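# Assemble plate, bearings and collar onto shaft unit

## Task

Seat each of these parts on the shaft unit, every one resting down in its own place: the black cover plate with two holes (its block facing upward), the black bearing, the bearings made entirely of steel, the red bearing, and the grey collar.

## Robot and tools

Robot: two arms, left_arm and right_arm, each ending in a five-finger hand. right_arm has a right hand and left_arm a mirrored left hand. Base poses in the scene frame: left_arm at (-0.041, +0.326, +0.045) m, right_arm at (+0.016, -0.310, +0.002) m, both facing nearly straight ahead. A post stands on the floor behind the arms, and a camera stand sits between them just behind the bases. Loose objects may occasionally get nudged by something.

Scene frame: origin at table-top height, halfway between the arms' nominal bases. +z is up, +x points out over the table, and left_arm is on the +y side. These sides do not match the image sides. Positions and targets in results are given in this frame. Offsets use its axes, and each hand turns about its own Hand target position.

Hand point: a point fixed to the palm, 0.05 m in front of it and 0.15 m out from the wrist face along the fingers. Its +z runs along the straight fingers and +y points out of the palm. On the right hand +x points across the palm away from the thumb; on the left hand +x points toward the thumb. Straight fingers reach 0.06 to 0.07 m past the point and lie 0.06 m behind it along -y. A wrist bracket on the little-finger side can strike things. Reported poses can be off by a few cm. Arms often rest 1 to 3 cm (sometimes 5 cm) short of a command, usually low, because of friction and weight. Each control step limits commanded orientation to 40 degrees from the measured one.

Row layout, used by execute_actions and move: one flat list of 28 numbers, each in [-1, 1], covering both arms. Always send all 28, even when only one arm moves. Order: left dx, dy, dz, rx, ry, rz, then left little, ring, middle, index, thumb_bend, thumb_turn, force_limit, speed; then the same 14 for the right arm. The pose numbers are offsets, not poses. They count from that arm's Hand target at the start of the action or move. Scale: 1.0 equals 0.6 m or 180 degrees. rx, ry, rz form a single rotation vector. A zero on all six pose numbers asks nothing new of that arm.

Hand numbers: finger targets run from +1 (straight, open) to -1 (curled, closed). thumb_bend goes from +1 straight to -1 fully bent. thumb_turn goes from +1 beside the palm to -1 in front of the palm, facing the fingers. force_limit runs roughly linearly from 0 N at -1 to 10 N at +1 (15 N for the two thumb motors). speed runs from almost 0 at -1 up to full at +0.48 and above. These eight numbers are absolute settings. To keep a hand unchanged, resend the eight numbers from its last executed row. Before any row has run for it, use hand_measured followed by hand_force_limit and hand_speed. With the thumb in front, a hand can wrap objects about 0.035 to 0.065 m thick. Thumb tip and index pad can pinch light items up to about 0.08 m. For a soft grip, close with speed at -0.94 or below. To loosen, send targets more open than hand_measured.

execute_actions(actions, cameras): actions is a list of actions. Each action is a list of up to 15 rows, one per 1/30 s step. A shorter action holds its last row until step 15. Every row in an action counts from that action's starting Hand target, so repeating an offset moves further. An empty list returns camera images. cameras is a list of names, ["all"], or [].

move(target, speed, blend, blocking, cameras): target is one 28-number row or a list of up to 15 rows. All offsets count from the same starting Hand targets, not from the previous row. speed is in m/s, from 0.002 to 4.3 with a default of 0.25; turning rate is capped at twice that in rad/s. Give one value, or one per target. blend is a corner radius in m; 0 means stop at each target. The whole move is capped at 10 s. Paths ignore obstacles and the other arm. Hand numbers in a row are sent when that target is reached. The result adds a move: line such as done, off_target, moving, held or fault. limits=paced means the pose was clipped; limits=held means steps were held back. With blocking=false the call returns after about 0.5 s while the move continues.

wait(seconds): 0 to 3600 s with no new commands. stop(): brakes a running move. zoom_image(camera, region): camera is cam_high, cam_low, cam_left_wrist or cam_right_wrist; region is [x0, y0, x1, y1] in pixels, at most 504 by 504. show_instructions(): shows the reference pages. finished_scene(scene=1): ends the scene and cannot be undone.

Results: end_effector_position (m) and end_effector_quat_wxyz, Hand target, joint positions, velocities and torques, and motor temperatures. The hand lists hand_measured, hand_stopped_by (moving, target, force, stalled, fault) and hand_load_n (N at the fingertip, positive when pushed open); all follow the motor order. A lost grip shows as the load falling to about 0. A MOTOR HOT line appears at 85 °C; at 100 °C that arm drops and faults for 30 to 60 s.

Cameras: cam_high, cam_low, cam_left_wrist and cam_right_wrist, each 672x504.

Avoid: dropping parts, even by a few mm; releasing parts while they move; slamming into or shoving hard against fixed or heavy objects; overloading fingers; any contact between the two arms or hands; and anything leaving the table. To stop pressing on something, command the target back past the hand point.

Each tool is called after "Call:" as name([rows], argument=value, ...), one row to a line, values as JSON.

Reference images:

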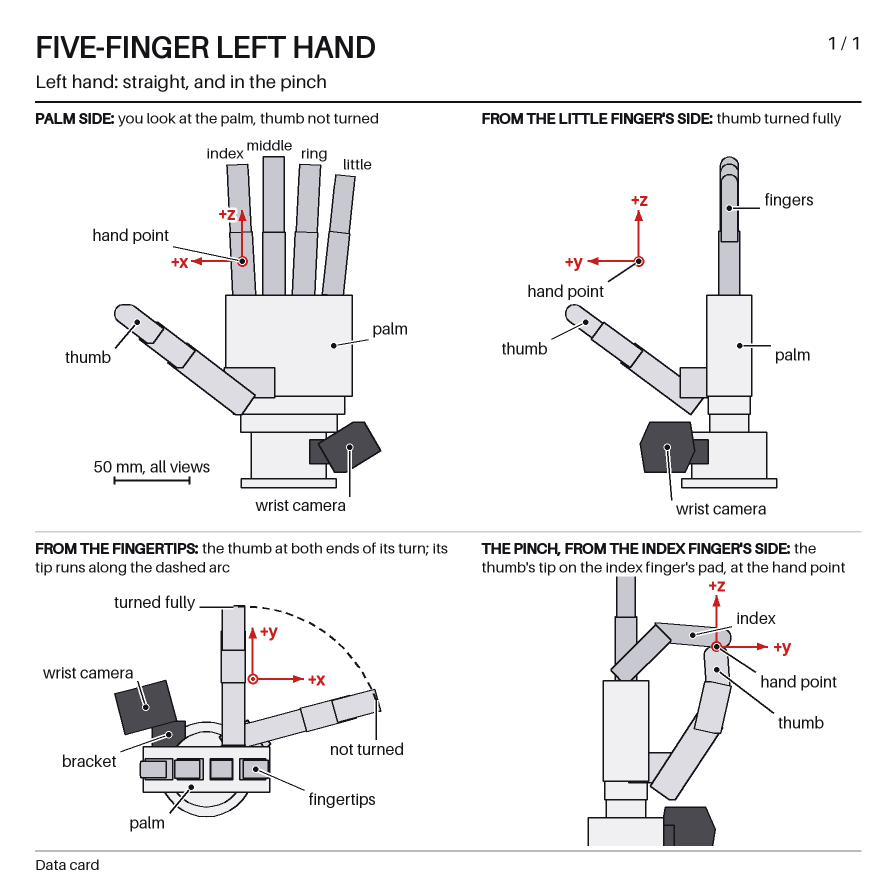

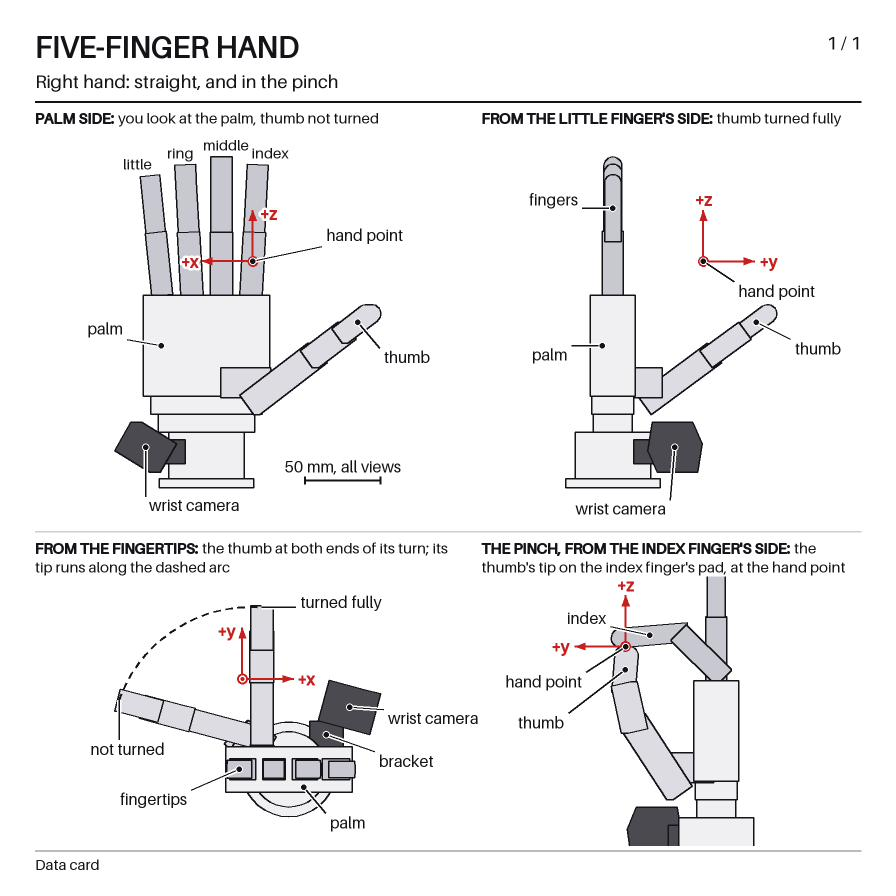

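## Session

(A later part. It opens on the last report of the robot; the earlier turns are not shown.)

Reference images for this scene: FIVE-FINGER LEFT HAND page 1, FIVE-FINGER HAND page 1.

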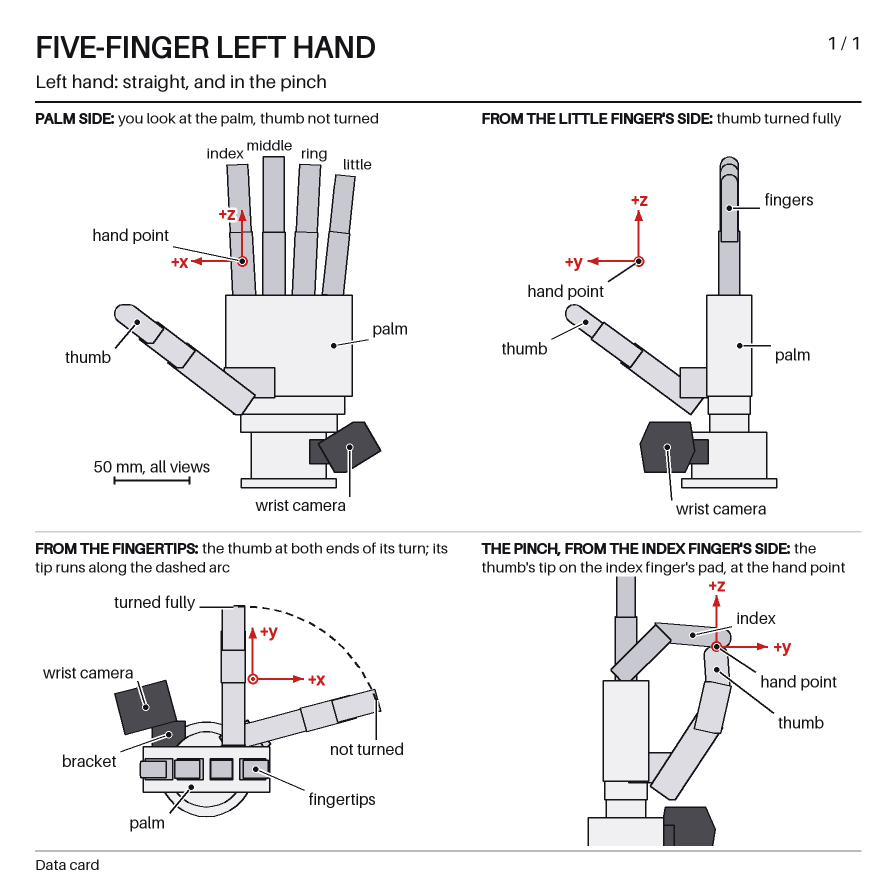

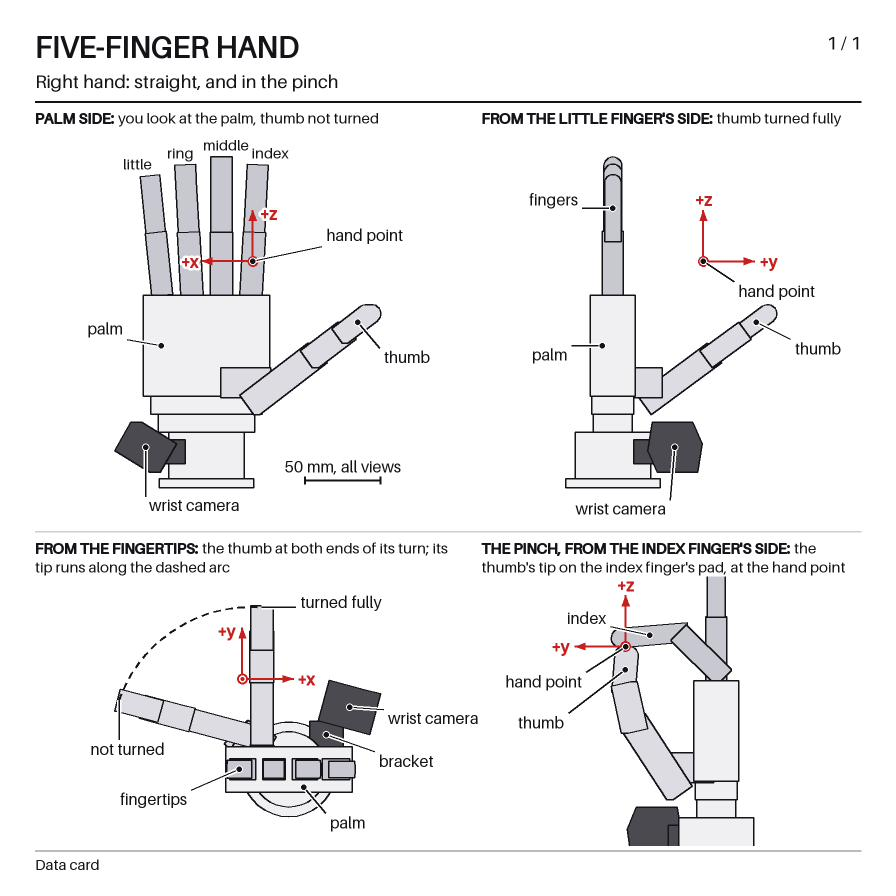

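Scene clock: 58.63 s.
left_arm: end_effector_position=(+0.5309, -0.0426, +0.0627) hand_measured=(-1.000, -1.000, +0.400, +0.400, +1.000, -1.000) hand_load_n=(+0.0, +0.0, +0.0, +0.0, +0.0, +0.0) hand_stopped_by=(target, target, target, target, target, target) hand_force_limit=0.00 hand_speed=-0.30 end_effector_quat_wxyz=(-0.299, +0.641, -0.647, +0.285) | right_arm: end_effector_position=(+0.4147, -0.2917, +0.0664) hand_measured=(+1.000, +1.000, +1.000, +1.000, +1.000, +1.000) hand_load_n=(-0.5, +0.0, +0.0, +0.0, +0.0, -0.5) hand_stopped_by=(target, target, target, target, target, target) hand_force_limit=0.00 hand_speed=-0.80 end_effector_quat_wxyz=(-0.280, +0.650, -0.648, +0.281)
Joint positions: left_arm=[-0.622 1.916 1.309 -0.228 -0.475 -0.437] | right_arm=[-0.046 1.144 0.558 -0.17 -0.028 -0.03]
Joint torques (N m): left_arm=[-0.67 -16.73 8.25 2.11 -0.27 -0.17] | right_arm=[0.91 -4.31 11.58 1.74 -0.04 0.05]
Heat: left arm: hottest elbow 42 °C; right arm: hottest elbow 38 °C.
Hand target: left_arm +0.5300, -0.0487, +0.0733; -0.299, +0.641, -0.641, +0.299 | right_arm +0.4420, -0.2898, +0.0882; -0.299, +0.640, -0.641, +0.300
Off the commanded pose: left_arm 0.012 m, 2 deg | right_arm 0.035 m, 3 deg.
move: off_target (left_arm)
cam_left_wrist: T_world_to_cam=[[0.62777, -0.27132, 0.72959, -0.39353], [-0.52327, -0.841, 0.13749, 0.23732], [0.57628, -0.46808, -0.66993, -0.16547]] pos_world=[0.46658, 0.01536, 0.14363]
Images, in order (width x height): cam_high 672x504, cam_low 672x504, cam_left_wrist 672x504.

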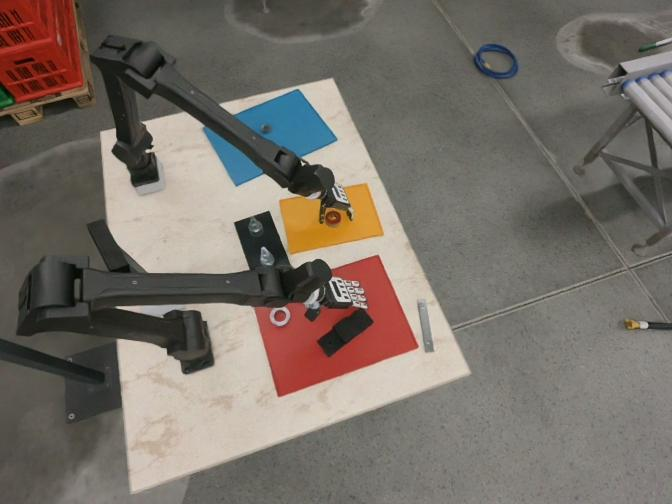

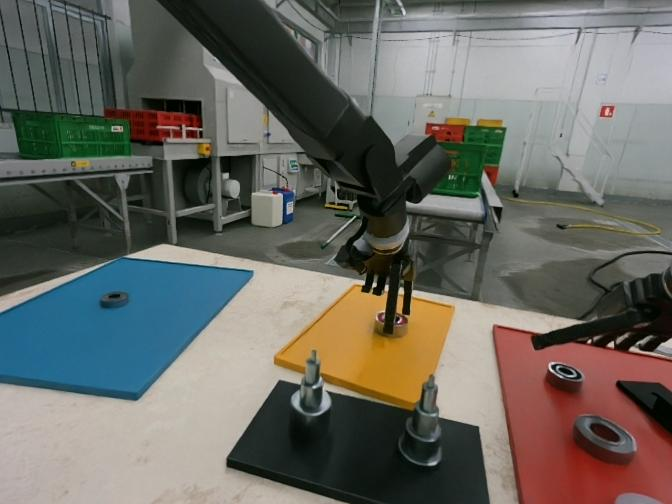

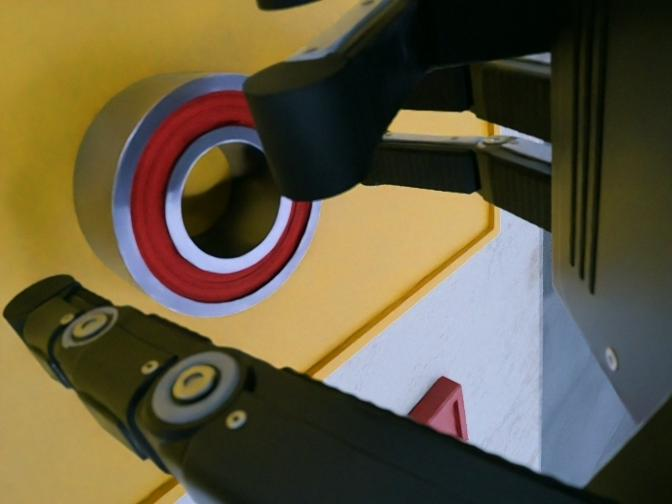

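Call:
move(target=[0.003, 0.003, -0.018, 0,0,0, -1,-1,0.4,0.4,1,-1,0,-0.3, 0,0,0,0,0,0, 1,1,1,1,1,1,0,-0.8], cameras=["cam_low","cam_high","cam_left_wrist"], speed=0.05)

Call:
zoom_image(camera="cam_low", region=[350, 230, 450, 350])

Call:
zoom_image(camera="cam_high", region=[300, 170, 370, 240])

Scene clock: 59.73 s.
left_arm: end_effector_position=(+0.5325, -0.0437, +0.0626) hand_measured=(-1.000, -1.000, +0.400, +0.400, +1.000, -1.000) hand_load_n=(+0.0, +0.0, -0.5, +0.0, +0.0, +0.0) hand_stopped_by=(target, target, target, target, target, target) hand_force_limit=0.00 hand_speed=-0.30 end_effector_quat_wxyz=(-0.301, +0.640, -0.644, +0.292) | right_arm: end_effector_position=(+0.4147, -0.2917, +0.0664) hand_measured=(+1.000, +1.000, +1.000, +1.000, +1.000, +1.000) hand_load_n=(+0.0, +0.0, +0.0, -0.5, +0.0, +0.0) hand_stopped_by=(target, target, target, target, target, target) hand_force_limit=0.00 hand_speed=-0.80 end_effector_quat_wxyz=(-0.280, +0.650, -0.648, +0.281)
Joint positions: left_arm=[-0.622 1.916 1.301 -0.203 -0.475 -0.437] | right_arm=[-0.046 1.144 0.558 -0.17 -0.028 -0.03]
Joint torques (N m): left_arm=[-0.21 -15.33 8.01 2.22 -0.15 -0.11] | right_arm=[0.85 -4.37 11.59 1.73 -0.04 0.05]
Heat: left arm: hottest elbow 42 °C; right arm: hottest elbow 39 °C.
Hand target: left_arm +0.5319, -0.0469, +0.0626; -0.299, +0.641, -0.641, +0.299 | right_arm +0.4420, -0.2898, +0.0882; -0.299, +0.640, -0.641, +0.300
Off the commanded pose: left_arm 0.003 m, 1 deg | right_arm 0.035 m, 3 deg.
move: done
cam_left_wrist: T_world_to_cam=[[0.61796, -0.2642, 0.74049, -0.38988], [-0.52496, -0.83979, 0.13847, 0.23817], [0.58527, -0.4743, -0.65765, -0.17276]] pos_world=[0.46708, 0.01506, 0.14211]
Images, in order (width x height): cam_high 672x504, cam_low 672x504, cam_left_wrist 672x504.

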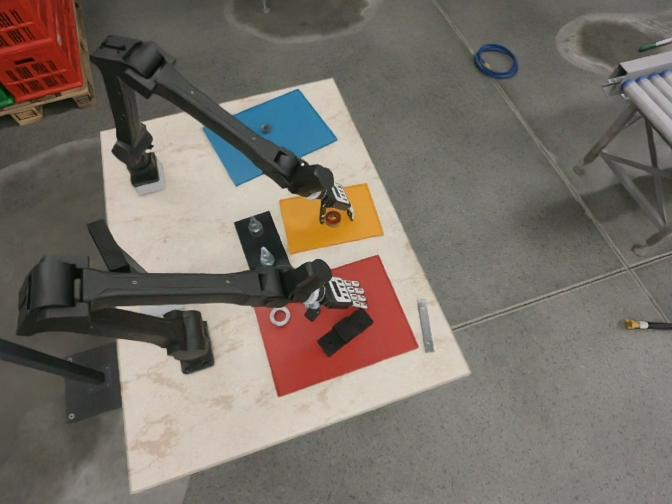

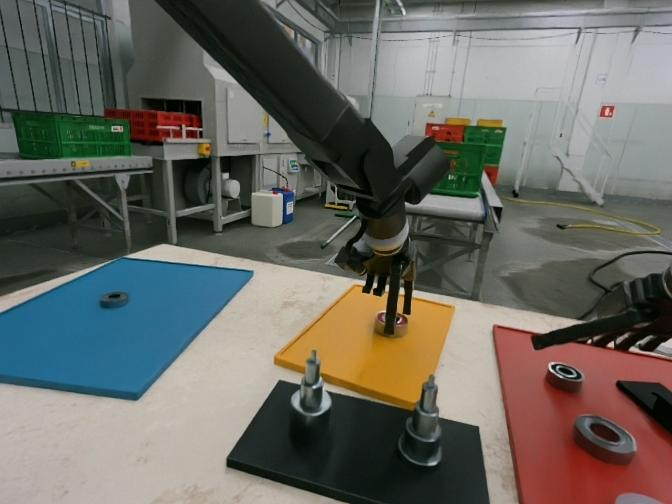

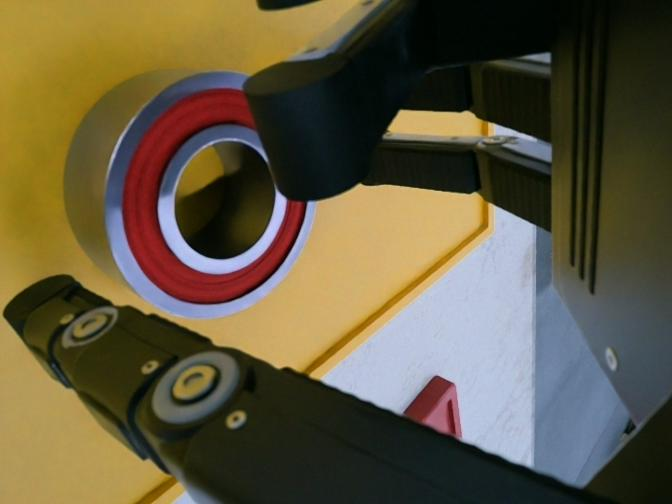

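Scaled by 4.200.

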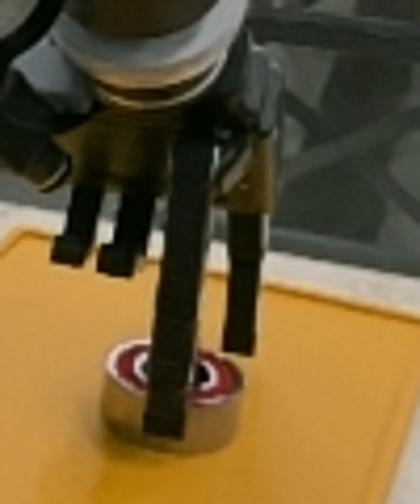

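Scaled by 7.200.

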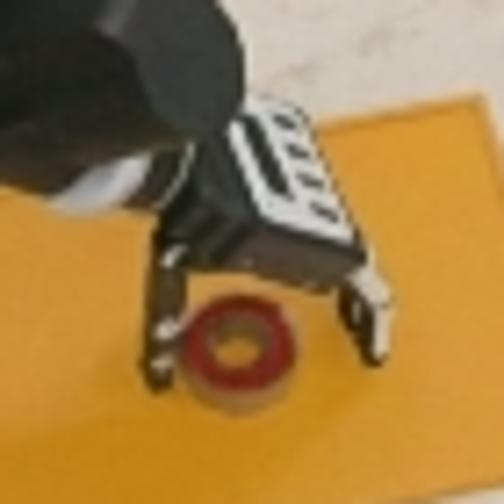

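Call:
move(target=[0.0, 0.0, 0.01, 0,-0.0333,0, -1,-1,0.4,0.4,1,-1,0,-0.3, 0,0,0,0,0,0, 1,1,1,1,1,1,0,-0.8], cameras=["cam_low","cam_high","cam_left_wrist"], speed=0.05)

Call:
zoom_image(camera="cam_low", region=[350, 230, 450, 350])

Call:
zoom_image(camera="cam_high", region=[300, 170, 370, 240])

Scene clock: 62.37 s.
left_arm: end_effector_position=(+0.5341, -0.0421, +0.0587) hand_measured=(-1.000, -1.000, +0.400, +0.400, +1.000, -1.000) hand_load_n=(+0.0, +0.0, -0.5, +0.0, +0.0, +0.0) hand_stopped_by=(target, target, target, target, target, target) hand_force_limit=0.00 hand_speed=-0.30 end_effector_quat_wxyz=(-0.329, +0.632, -0.624, +0.322) | right_arm: end_effector_position=(+0.4147, -0.2917, +0.0664) hand_measured=(+1.000, +1.000, +1.000, +1.000, +1.000, +1.000) hand_load_n=(+0.0, +0.0, +0.0, +0.0, +0.0, -0.5) hand_stopped_by=(target, target, target, target, target, target) hand_force_limit=0.00 hand_speed=-0.80 end_effector_quat_wxyz=(-0.280, +0.650, -0.648, +0.281)
Joint positions: left_arm=[-0.635 1.912 1.23 -0.048 -0.526 -0.418] | right_arm=[-0.046 1.144 0.558 -0.17 -0.028 -0.03]
Joint torques (N m): left_arm=[-0.97 -16.03 7.68 2.11 -0.32 0.12] | right_arm=[0.91 -4.37 11.58 1.76 -0.04 0.06]
Heat: left arm: hottest elbow 42 °C; right arm: hottest elbow 39 °C.
Hand target: left_arm +0.5319, -0.0469, +0.0686; -0.332, +0.624, -0.625, +0.332 | right_arm +0.4420, -0.2898, +0.0882; -0.299, +0.640, -0.641, +0.300
Off the commanded pose: left_arm 0.011 m, 2 deg | right_arm 0.035 m, 3 deg.
move: off_target (left_arm)
cam_left_wrist: T_world_to_cam=[[0.55047, -0.25026, 0.79646, -0.35426], [-0.52524, -0.84537, 0.09739, 0.24318], [0.64893, -0.47194, -0.59679, -0.21308]] pos_world=[0.46101, 0.01635, 0.1313]
Images, in order (width x height): cam_high 672x504, cam_low 672x504, cam_left_wrist 672x504.

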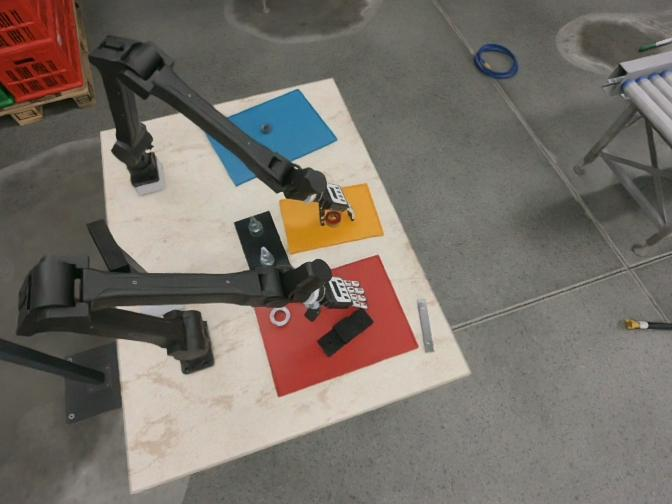

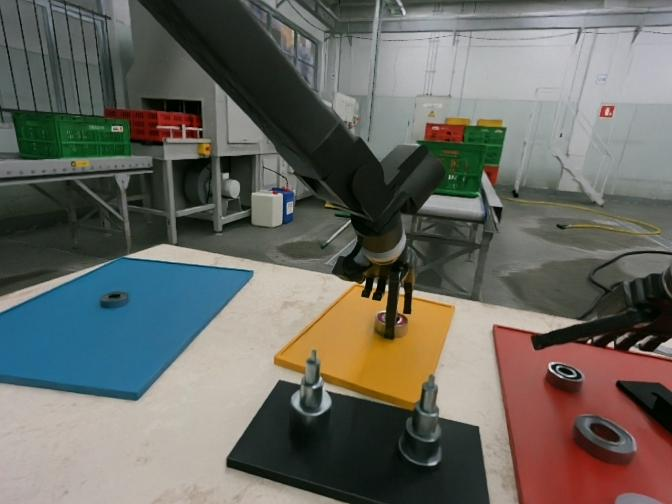

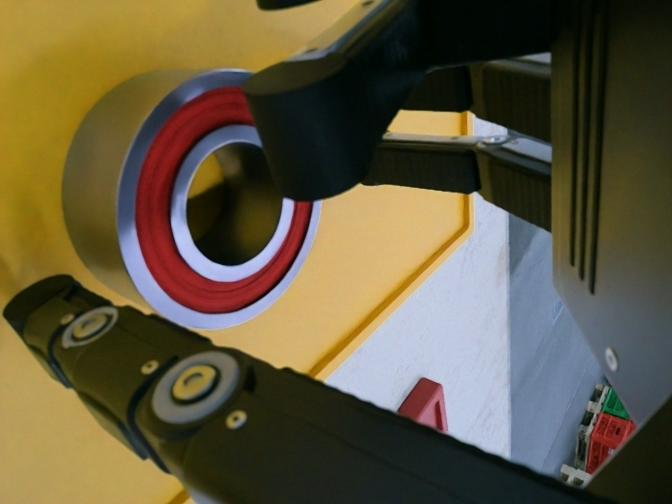

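Scaled by 4.200.

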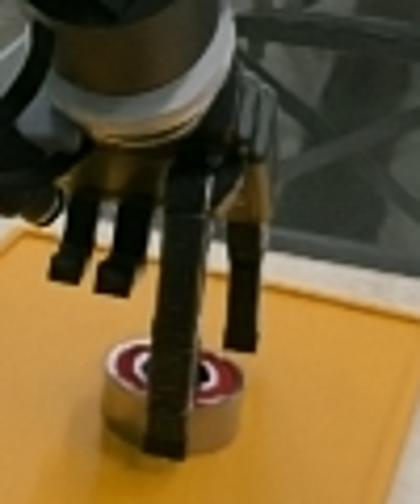

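Scaled by 7.200.

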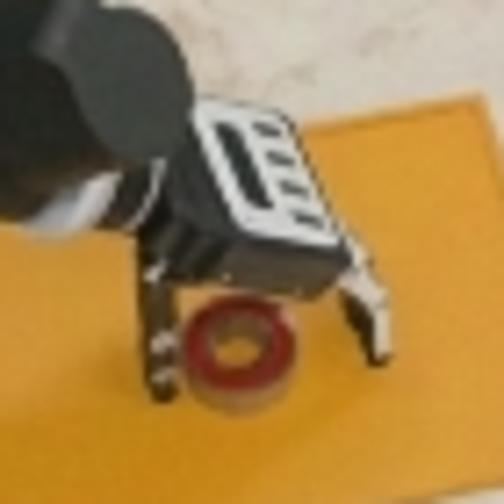

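Call:
move(target=[0.0, 0.008, 0.02, 0,0,0, -1,-1,0.4,0.4,1,-1,0,-0.3, 0,0,0,0,0,0, 1,1,1,1,1,1,0,-0.8], cameras=[], speed=0.05)

Scene clock: 63.67 s.
left_arm: end_effector_position=(+0.5335, -0.0417, +0.0690) hand_measured=(-1.000, -1.000, +0.400, +0.400, +1.000, -1.000) hand_load_n=(+0.0, +0.0, +0.0, -0.5, +0.0, +0.0) hand_stopped_by=(target, target, target, target, target, target) hand_force_limit=0.00 hand_speed=-0.30 end_effector_quat_wxyz=(-0.330, +0.629, -0.623, +0.327) | right_arm: end_effector_position=(+0.4147, -0.2917, +0.0664) hand_measured=(+1.000, +1.000, +1.000, +1.000, +1.000, +1.000) hand_load_n=(+0.0, +0.0, +0.0, +0.0, +0.0, +0.0) hand_stopped_by=(target, target, target, target, target, target) hand_force_limit=0.00 hand_speed=-0.80 end_effector_quat_wxyz=(-0.280, +0.650, -0.648, +0.281)
Joint positions: left_arm=[-0.635 1.891 1.224 -0.048 -0.525 -0.411] | right_arm=[-0.046 1.144 0.558 -0.17 -0.028 -0.03]
Joint torques (N m): left_arm=[-0.97 -16.79 8.01 1.51 -0.18 0.1] | right_arm=[0.91 -4.37 11.58 1.74 -0.04 0.06]
Heat: left arm: hottest elbow 41 °C; right arm: hottest elbow 39 °C.
Hand target: left_arm +0.5320, -0.0421, +0.0807; -0.332, +0.624, -0.624, +0.332 | right_arm +0.4420, -0.2898, +0.0882; -0.299, +0.640, -0.641, +0.300
Off the commanded pose: left_arm 0.012 m, 1 deg | right_arm 0.035 m, 3 deg.
move: off_target (left_arm)

Call:
move(target=[0.0, 0.0, -0.02, 0,0,0, -1,-1,0.4,0.4,1,-1,0,-0.3, 0,0,0,0,0,0, 1,1,1,1,1,1,0,-0.8], cameras=["cam_low","cam_high"], speed=0.05)

Call:
zoom_image(camera="cam_low", region=[350, 230, 450, 350])

Scene clock: 64.97 s.
left_arm: end_effector_position=(+0.5310, -0.0398, +0.0655) hand_measured=(-1.000, -1.000, +0.400, +0.400, +1.000, -1.000) hand_load_n=(+0.0, +0.0, +0.0, +0.0, +0.0, +0.0) hand_stopped_by=(target, target, target, target, target, target) hand_force_limit=0.00 hand_speed=-0.30 end_effector_quat_wxyz=(-0.330, +0.629, -0.624, +0.325) | right_arm: end_effector_position=(+0.4147, -0.2917, +0.0664) hand_measured=(+1.000, +1.000, +1.000, +1.000, +1.000, +1.000) hand_load_n=(-0.5, +0.0, +0.0, -0.5, +0.0, -0.5) hand_stopped_by=(target, target, target, target, target, target) hand_force_limit=0.00 hand_speed=-0.80 end_effector_quat_wxyz=(-0.280, +0.650, -0.648, +0.281)
Joint positions: left_arm=[-0.635 1.891 1.215 -0.044 -0.525 -0.411] | right_arm=[-0.046 1.144 0.558 -0.17 -0.028 -0.03]
Joint torques (N m): left_arm=[-0.32 -14.51 8.09 2.29 -0.2 0.06] | right_arm=[0.91 -4.37 11.59 1.73 -0.04 0.06]
Heat: left arm: hottest elbow 41 °C; right arm: hottest elbow 39 °C.
Hand target: left_arm +0.5318, -0.0420, +0.0685; -0.332, +0.624, -0.625, +0.332 | right_arm +0.4420, -0.2898, +0.0882; -0.299, +0.640, -0.641, +0.300
Off the commanded pose: left_arm 0.004 m, 1 deg | right_arm 0.035 m, 3 deg.
move: done
Images, in order (width x height): cam_high 672x504, cam_low 672x504.

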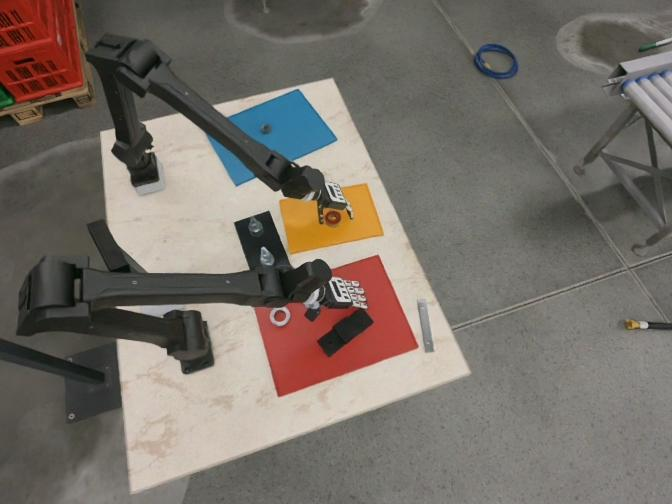

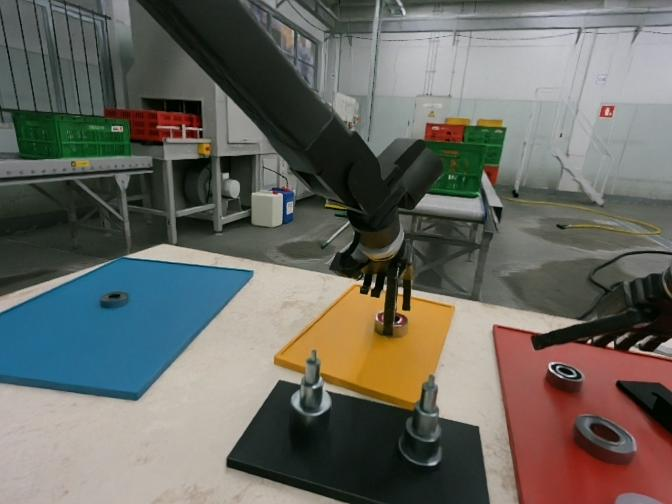

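Scaled by 4.200.

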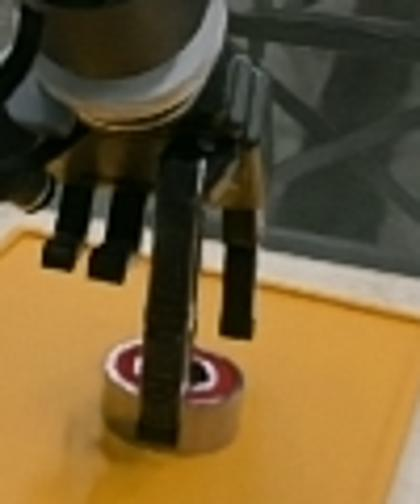

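Call:
move(target=[0,0,0, 0,0,0, -1,-1,-0.4,-0.4,1,-1,0.0,-0.88, 0,0,0,0,0,0, 1,1,1,1,1,1,0,-0.8], cameras=["cam_low","cam_left_wrist"], speed=0.05)

Call:
zoom_image(camera="cam_low", region=[350, 230, 450, 350])

Scene clock: 67.27 s.
left_arm: end_effector_position=(+0.5311, -0.0400, +0.0656) hand_measured=(-1.000, -1.000, -0.066, -0.144, +1.000, -1.000) hand_load_n=(+0.0, +0.5, +3.5, +6.5, +1.5, -1.0) hand_stopped_by=(target, target, force, force, target, target) hand_force_limit=0.00 hand_speed=-0.88 end_effector_quat_wxyz=(-0.330, +0.629, -0.624, +0.326) | right_arm: end_effector_position=(+0.4147, -0.2917, +0.0664) hand_measured=(+1.000, +1.000, +1.000, +1.000, +1.000, +1.000) hand_load_n=(+0.0, +0.0, +0.0, +0.0, +0.0, +0.0) hand_stopped_by=(target, target, target, target, target, target) hand_force_limit=0.00 hand_speed=-0.80 end_effector_quat_wxyz=(-0.280, +0.650, -0.648, +0.281)
Joint positions: left_arm=[-0.635 1.891 1.215 -0.043 -0.525 -0.41] | right_arm=[-0.046 1.144 0.558 -0.17 -0.028 -0.03]
Joint torques (N m): left_arm=[-0.09 -14.8 8.25 2.35 -0.16 0.01] | right_arm=[0.85 -4.37 11.56 1.74 -0.04 0.05]
Heat: left arm: hottest elbow 41 °C; right arm: hottest elbow 40 °C.
Hand target: left_arm +0.5319, -0.0421, +0.0686; -0.332, +0.624, -0.625, +0.332 | right_arm +0.4420, -0.2898, +0.0882; -0.299, +0.640, -0.641, +0.300
Off the commanded pose: left_arm 0.004 m, 1 deg | right_arm 0.035 m, 3 deg.
move: done
cam_left_wrist: T_world_to_cam=[[0.5429, -0.25279, 0.80085, -0.35395], [-0.53095, -0.84217, 0.0941, 0.2461], [0.65066, -0.4763, -0.59143, -0.20747]] pos_world=[0.45782, 0.01896, 0.13759]

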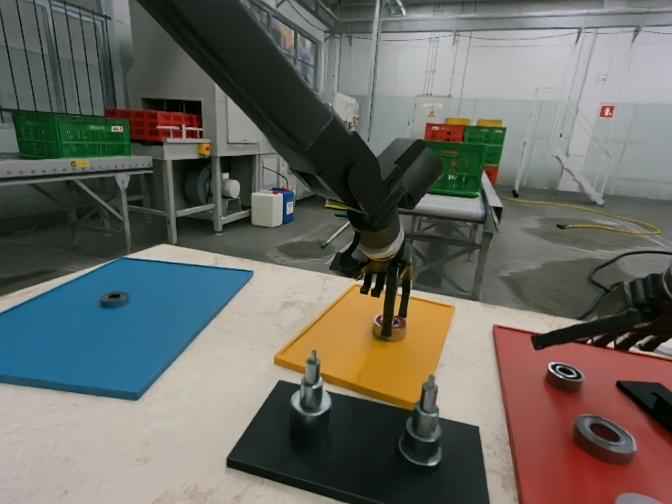

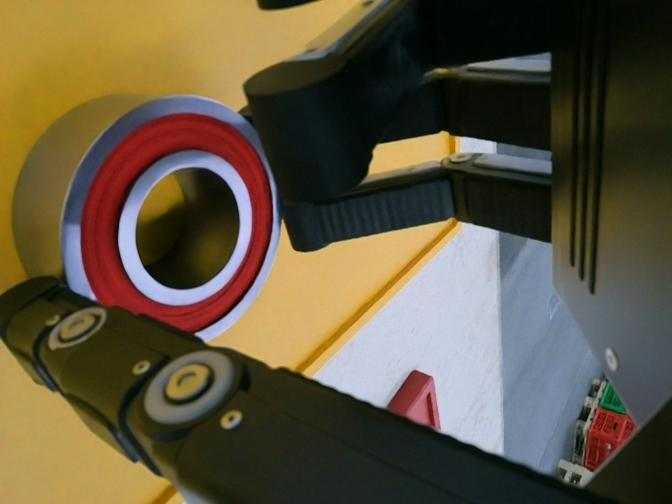

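Scaled by 4.200.

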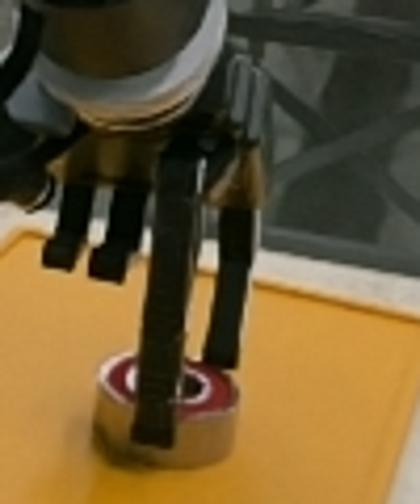

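Call:
move(target=[0,0,0, 0,0,0, -1,-1,-0.5,-0.45,1,-1,0.4,-0.9, 0,0,0,0,0,0, 1,1,1,1,1,1,0,-0.8], cameras=[], speed=0.05)

Call:
move(target=[0,0,0.08, 0,0,0, -1,-1,-0.5,-0.45,1,-1,0.4,-0.9, 0,0,0,0,0,0, 1,1,1,1,1,1,0,-0.8], cameras=["cam_low","cam_high","cam_left_wrist"], speed=0.04)

Call:
zoom_image(camera="cam_low", region=[350, 230, 450, 350])

Scene clock: 68.37 s.
left_arm: end_effector_position=(+0.5311, -0.0400, +0.0656) hand_measured=(-1.000, -1.000, -0.082, -0.152, +1.000, -1.000) hand_load_n=(+0.0, +0.0, +11.0, +7.0, +2.5, +0.0) hand_stopped_by=(target, target, force, force, target, target) hand_force_limit=0.40 hand_speed=-0.90 end_effector_quat_wxyz=(-0.330, +0.629, -0.624, +0.326) | right_arm: end_effector_position=(+0.4147, -0.2917, +0.0664) hand_measured=(+1.000, +1.000, +1.000, +1.000, +1.000, +1.000) hand_load_n=(+0.0, +0.0, +0.0, +0.0, +0.0, +0.0) hand_stopped_by=(target, target, target, target, target, target) hand_force_limit=0.00 hand_speed=-0.80 end_effector_quat_wxyz=(-0.280, +0.650, -0.648, +0.281)
Joint positions: left_arm=[-0.635 1.891 1.215 -0.043 -0.525 -0.41] | right_arm=[-0.046 1.144 0.558 -0.17 -0.028 -0.03]
Joint torques (N m): left_arm=[-0.73 -14.86 8.18 2.32 -0.2 0] | right_arm=[0.85 -4.31 11.58 1.76 -0.04 0.05]
Heat: left arm: hottest elbow 41 °C; right arm: hottest elbow 40 °C.
Hand target: left_arm +0.5319, -0.0421, +0.0686; -0.332, +0.624, -0.625, +0.332 | right_arm +0.4420, -0.2898, +0.0882; -0.299, +0.640, -0.641, +0.300
Off the commanded pose: left_arm 0.004 m, 1 deg | right_arm 0.035 m, 3 deg.
move: done

Scene clock: 70.10 s.
left_arm: end_effector_position=(+0.5194, -0.0313, +0.0799) hand_measured=(-1.000, -1.000, -0.082, -0.152, +1.000, -1.000) hand_load_n=(+0.0, +0.0, +11.5, +0.5, +2.0, +1.0) hand_stopped_by=(target, target, force, force, target, target) hand_force_limit=0.40 hand_speed=-0.90 end_effector_quat_wxyz=(-0.327, +0.630, -0.635, +0.306) | right_arm: end_effector_position=(+0.4147, -0.2917, +0.0664) hand_measured=(+1.000, +1.000, +1.000, +1.000, +1.000, +1.000) hand_load_n=(+0.0, +0.0, +0.0, +0.0, +0.0, -0.5) hand_stopped_by=(target, target, target, target, target, target) hand_force_limit=0.00 hand_speed=-0.80 end_effector_quat_wxyz=(-0.280, +0.650, -0.648, +0.281)
Joint positions: left_arm=[-0.635 1.846 1.215 -0.134 -0.524 -0.409] | right_arm=[-0.046 1.144 0.558 -0.17 -0.028 -0.03]
Joint torques (N m): left_arm=[-0.56 -16.5 11.62 1.36 -0.25 0.01] | right_arm=[0.85 -4.42 11.59 1.77 -0.04 0.05]
Heat: left arm: hottest elbow 41 °C; right arm: hottest elbow 40 °C.
Hand target: left_arm +0.5319, -0.0421, +0.1167; -0.332, +0.624, -0.625, +0.332 | right_arm +0.4420, -0.2898, +0.0882; -0.299, +0.640, -0.641, +0.300
Off the commanded pose: left_arm 0.040 m, 3 deg | right_arm 0.035 m, 3 deg.
move: off_target (left_arm)
cam_left_wrist: T_world_to_cam=[[0.57114, -0.27488, 0.77346, -0.37005], [-0.52851, -0.84411, 0.09027, 0.24485], [0.62808, -0.46034, -0.62738, -0.17208]] pos_world=[0.44883, 0.02575, 0.15616]
Images, in order (width x height): cam_high 672x504, cam_low 672x504, cam_left_wrist 672x504.

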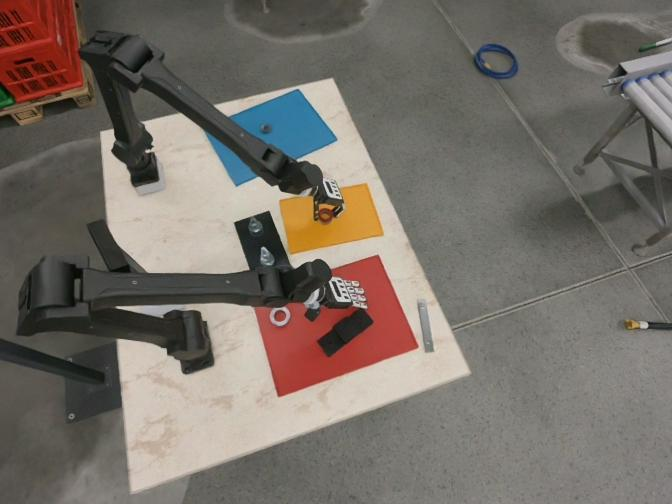

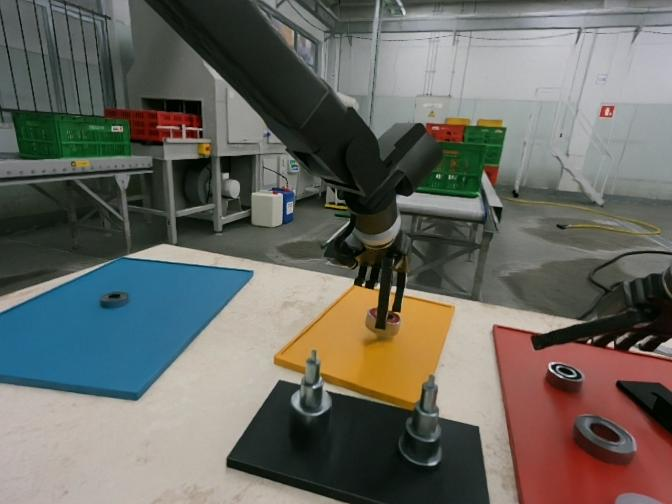

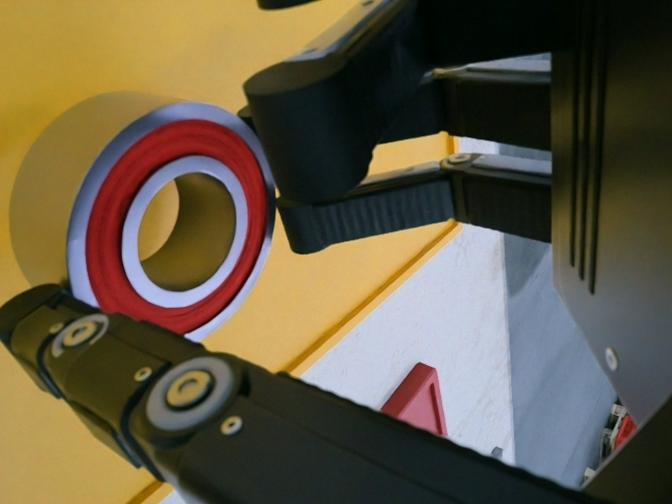

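Scaled by 4.200.

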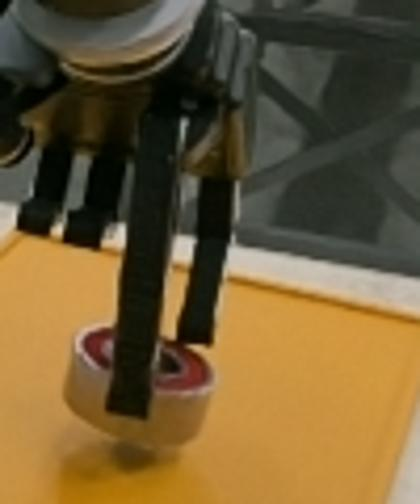

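Call:
move(target=[0,0,0, 0,0,0, -1,-1,-0.5,-0.6,1,-1,0.0,-0.92, 0,0,0,0,0,0, 1,1,1,1,1,1,0,-0.8], cameras=["cam_low","cam_left_wrist"], speed=0.05)

Call:
zoom_image(camera="cam_low", region=[350, 230, 450, 350])

Scene clock: 72.73 s.
left_arm: end_effector_position=(+0.5194, -0.0313, +0.0799) hand_measured=(-1.000, -1.000, -0.082, -0.600, +1.000, -1.000) hand_load_n=(+0.0, +0.0, +11.5, +0.0, +1.5, +1.0) hand_stopped_by=(target, target, force, target, target, target) hand_force_limit=0.00 hand_speed=-0.92 end_effector_quat_wxyz=(-0.327, +0.630, -0.635, +0.306) | right_arm: end_effector_position=(+0.4147, -0.2917, +0.0664) hand_measured=(+1.000, +1.000, +1.000, +1.000, +1.000, +1.000) hand_load_n=(+0.0, +0.0, +0.0, +0.0, +0.0, +0.0) hand_stopped_by=(target, target, target, target, target, target) hand_force_limit=0.00 hand_speed=-0.80 end_effector_quat_wxyz=(-0.280, +0.650, -0.648, +0.281)
Joint positions: left_arm=[-0.635 1.846 1.215 -0.134 -0.524 -0.409] | right_arm=[-0.046 1.144 0.558 -0.17 -0.028 -0.03]
Joint torques (N m): left_arm=[-0.38 -17.03 11.47 1.4 -0.27 0.05] | right_arm=[0.91 -4.37 11.59 1.76 -0.04 0.06]
Heat: left arm: hottest elbow 42 °C; right arm: hottest elbow 40 °C.
Hand target: left_arm +0.5319, -0.0421, +0.1167; -0.332, +0.624, -0.624, +0.332 | right_arm +0.4420, -0.2898, +0.0882; -0.299, +0.640, -0.641, +0.300
Off the commanded pose: left_arm 0.040 m, 3 deg | right_arm 0.035 m, 3 deg.
move: done
cam_left_wrist: T_world_to_cam=[[0.57114, -0.27488, 0.77346, -0.37005], [-0.52851, -0.84411, 0.09027, 0.24485], [0.62808, -0.46034, -0.62738, -0.17208]] pos_world=[0.44883, 0.02575, 0.15616]

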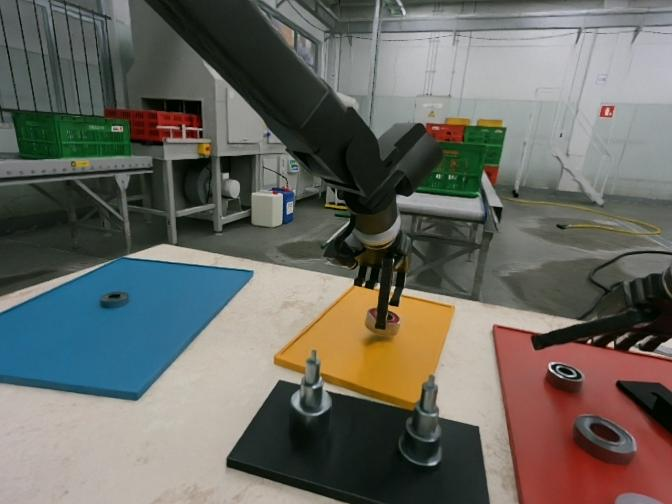

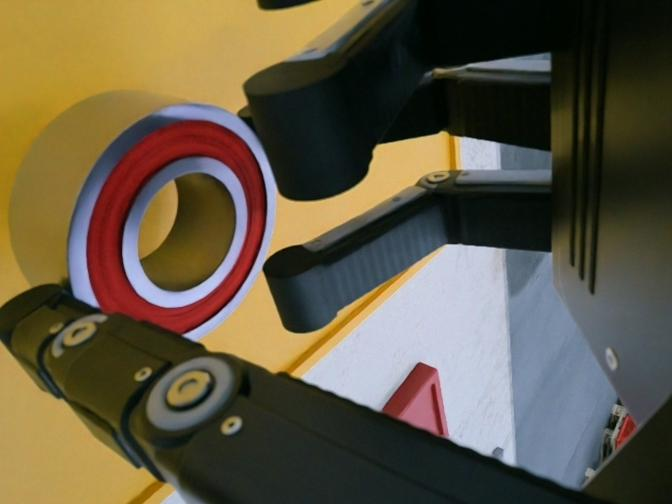

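Scaled by 4.200.

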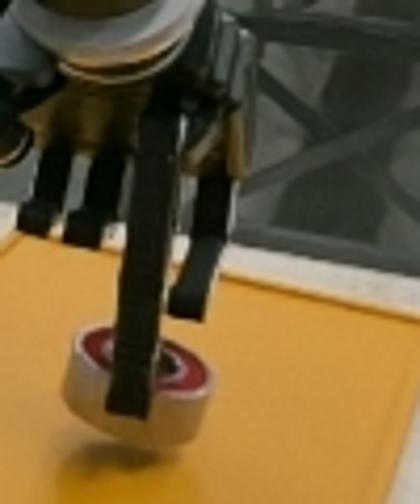

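Call:
move(target=[0,0,-0.075, 0,0,0, -1,-1,-0.5,-0.6,1,-1,0.0,-0.92, 0,0,0,0,0,0, 1,1,1,1,1,1,0,-0.8], cameras=["cam_low","cam_left_wrist"], speed=0.04)

Call:
zoom_image(camera="cam_low", region=[350, 230, 450, 350])

Scene clock: 74.97 s.
left_arm: end_effector_position=(+0.5295, -0.0389, +0.0672) hand_measured=(-1.000, -1.000, -0.082, -0.600, +1.000, -1.000) hand_load_n=(+0.0, +0.0, +11.0, +0.0, +2.0, +1.5) hand_stopped_by=(target, target, force, target, target, target) hand_force_limit=0.00 hand_speed=-0.92 end_effector_quat_wxyz=(-0.330, +0.628, -0.627, +0.323) | right_arm: end_effector_position=(+0.4147, -0.2917, +0.0664) hand_measured=(+1.000, +1.000, +1.000, +1.000, +1.000, +1.000) hand_load_n=(+0.0, +0.0, -0.5, +0.0, -0.5, -0.5) hand_stopped_by=(target, target, target, target, target, target) hand_force_limit=0.00 hand_speed=-0.80 end_effector_quat_wxyz=(-0.280, +0.650, -0.648, +0.281)
Joint positions: left_arm=[-0.635 1.886 1.215 -0.055 -0.524 -0.408] | right_arm=[-0.046 1.144 0.558 -0.17 -0.028 -0.03]
Joint torques (N m): left_arm=[-0.15 -14.51 8.36 2.84 -0.25 0.04] | right_arm=[0.85 -4.37 11.58 1.74 -0.04 0.06]
Heat: left arm: hottest elbow 42 °C; right arm: hottest elbow 40 °C.
Hand target: left_arm +0.5318, -0.0420, +0.0715; -0.332, +0.624, -0.625, +0.332 | right_arm +0.4420, -0.2898, +0.0882; -0.299, +0.640, -0.641, +0.300
Off the commanded pose: left_arm 0.006 m, 1 deg | right_arm 0.035 m, 3 deg.
move: done
cam_left_wrist: T_world_to_cam=[[0.54692, -0.25737, 0.79665, -0.35613], [-0.5317, -0.84181, 0.09306, 0.24654], [0.64667, -0.47447, -0.59724, -0.20237]] pos_world=[0.45672, 0.01986, 0.1399]

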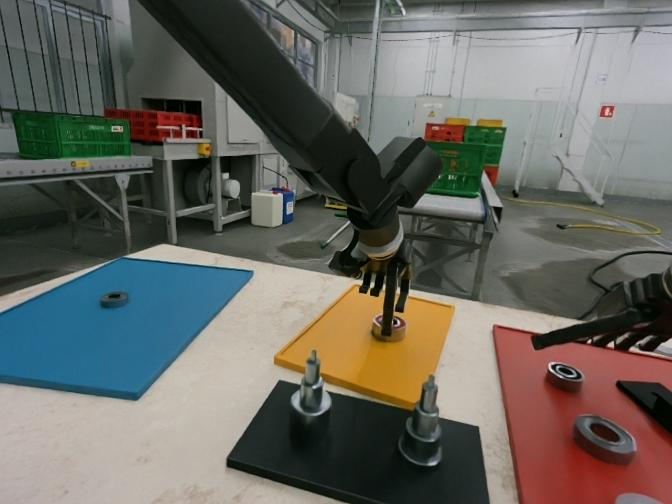

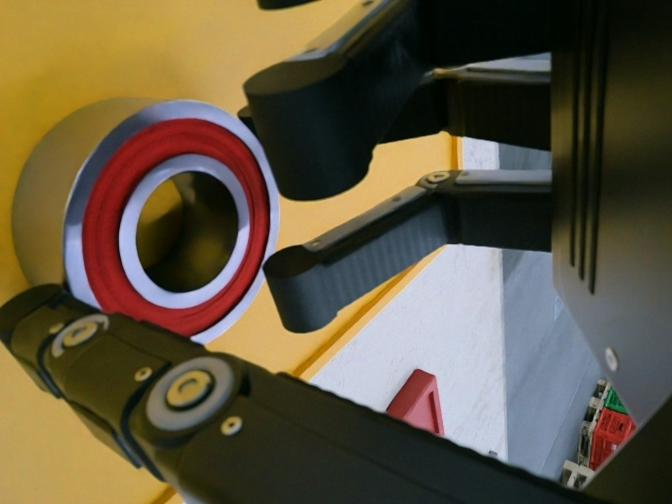

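Scaled by 4.200.

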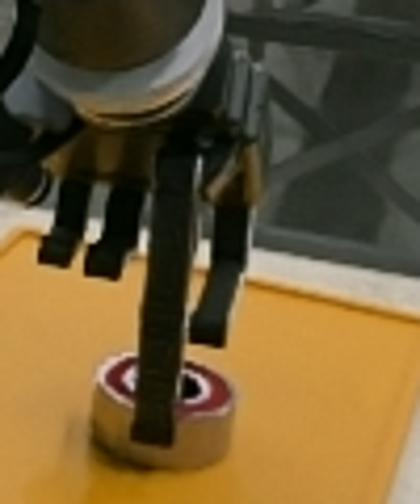

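Call:
move(target=[0,0,-0.015, 0,0,0, -1,-1,-0.5,-0.6,1,-1,0.0,-0.92, 0,0,0,0,0,0, 1,1,1,1,1,1,0,-0.8], cameras=[], speed=0.04)

Scene clock: 75.90 s.
left_arm: end_effector_position=(+0.5330, -0.0415, +0.0668) hand_measured=(-1.000, -1.000, -0.082, -0.600, +1.000, -1.000) hand_load_n=(+0.0, +0.5, +10.5, +0.0, +1.5, +1.5) hand_stopped_by=(target, target, force, target, target, target) hand_force_limit=0.00 hand_speed=-0.92 end_effector_quat_wxyz=(-0.331, +0.628, -0.623, +0.330) | right_arm: end_effector_position=(+0.4147, -0.2917, +0.0664) hand_measured=(+1.000, +1.000, +1.000, +1.000, +1.000, +1.000) hand_load_n=(+0.0, +0.0, +0.0, +0.0, +0.0, -0.5) hand_stopped_by=(target, target, target, target, target, target) hand_force_limit=0.00 hand_speed=-0.80 end_effector_quat_wxyz=(-0.280, +0.650, -0.648, +0.281)
Joint positions: left_arm=[-0.635 1.893 1.215 -0.03 -0.524 -0.408] | right_arm=[-0.046 1.144 0.558 -0.17 -0.028 -0.03]
Joint torques (N m): left_arm=[-0.03 -14.68 7.8 2.33 -0.21 0.06] | right_arm=[0.85 -4.25 11.58 1.76 -0.05 0.05]
Heat: left arm: hottest elbow 42 °C; right arm: hottest elbow 40 °C.
Hand target: left_arm +0.5318, -0.0420, +0.0625; -0.332, +0.624, -0.625, +0.332 | right_arm +0.4420, -0.2898, +0.0882; -0.299, +0.640, -0.641, +0.300
Off the commanded pose: left_arm 0.004 m, 1 deg | right_arm 0.035 m, 3 deg.
move: done


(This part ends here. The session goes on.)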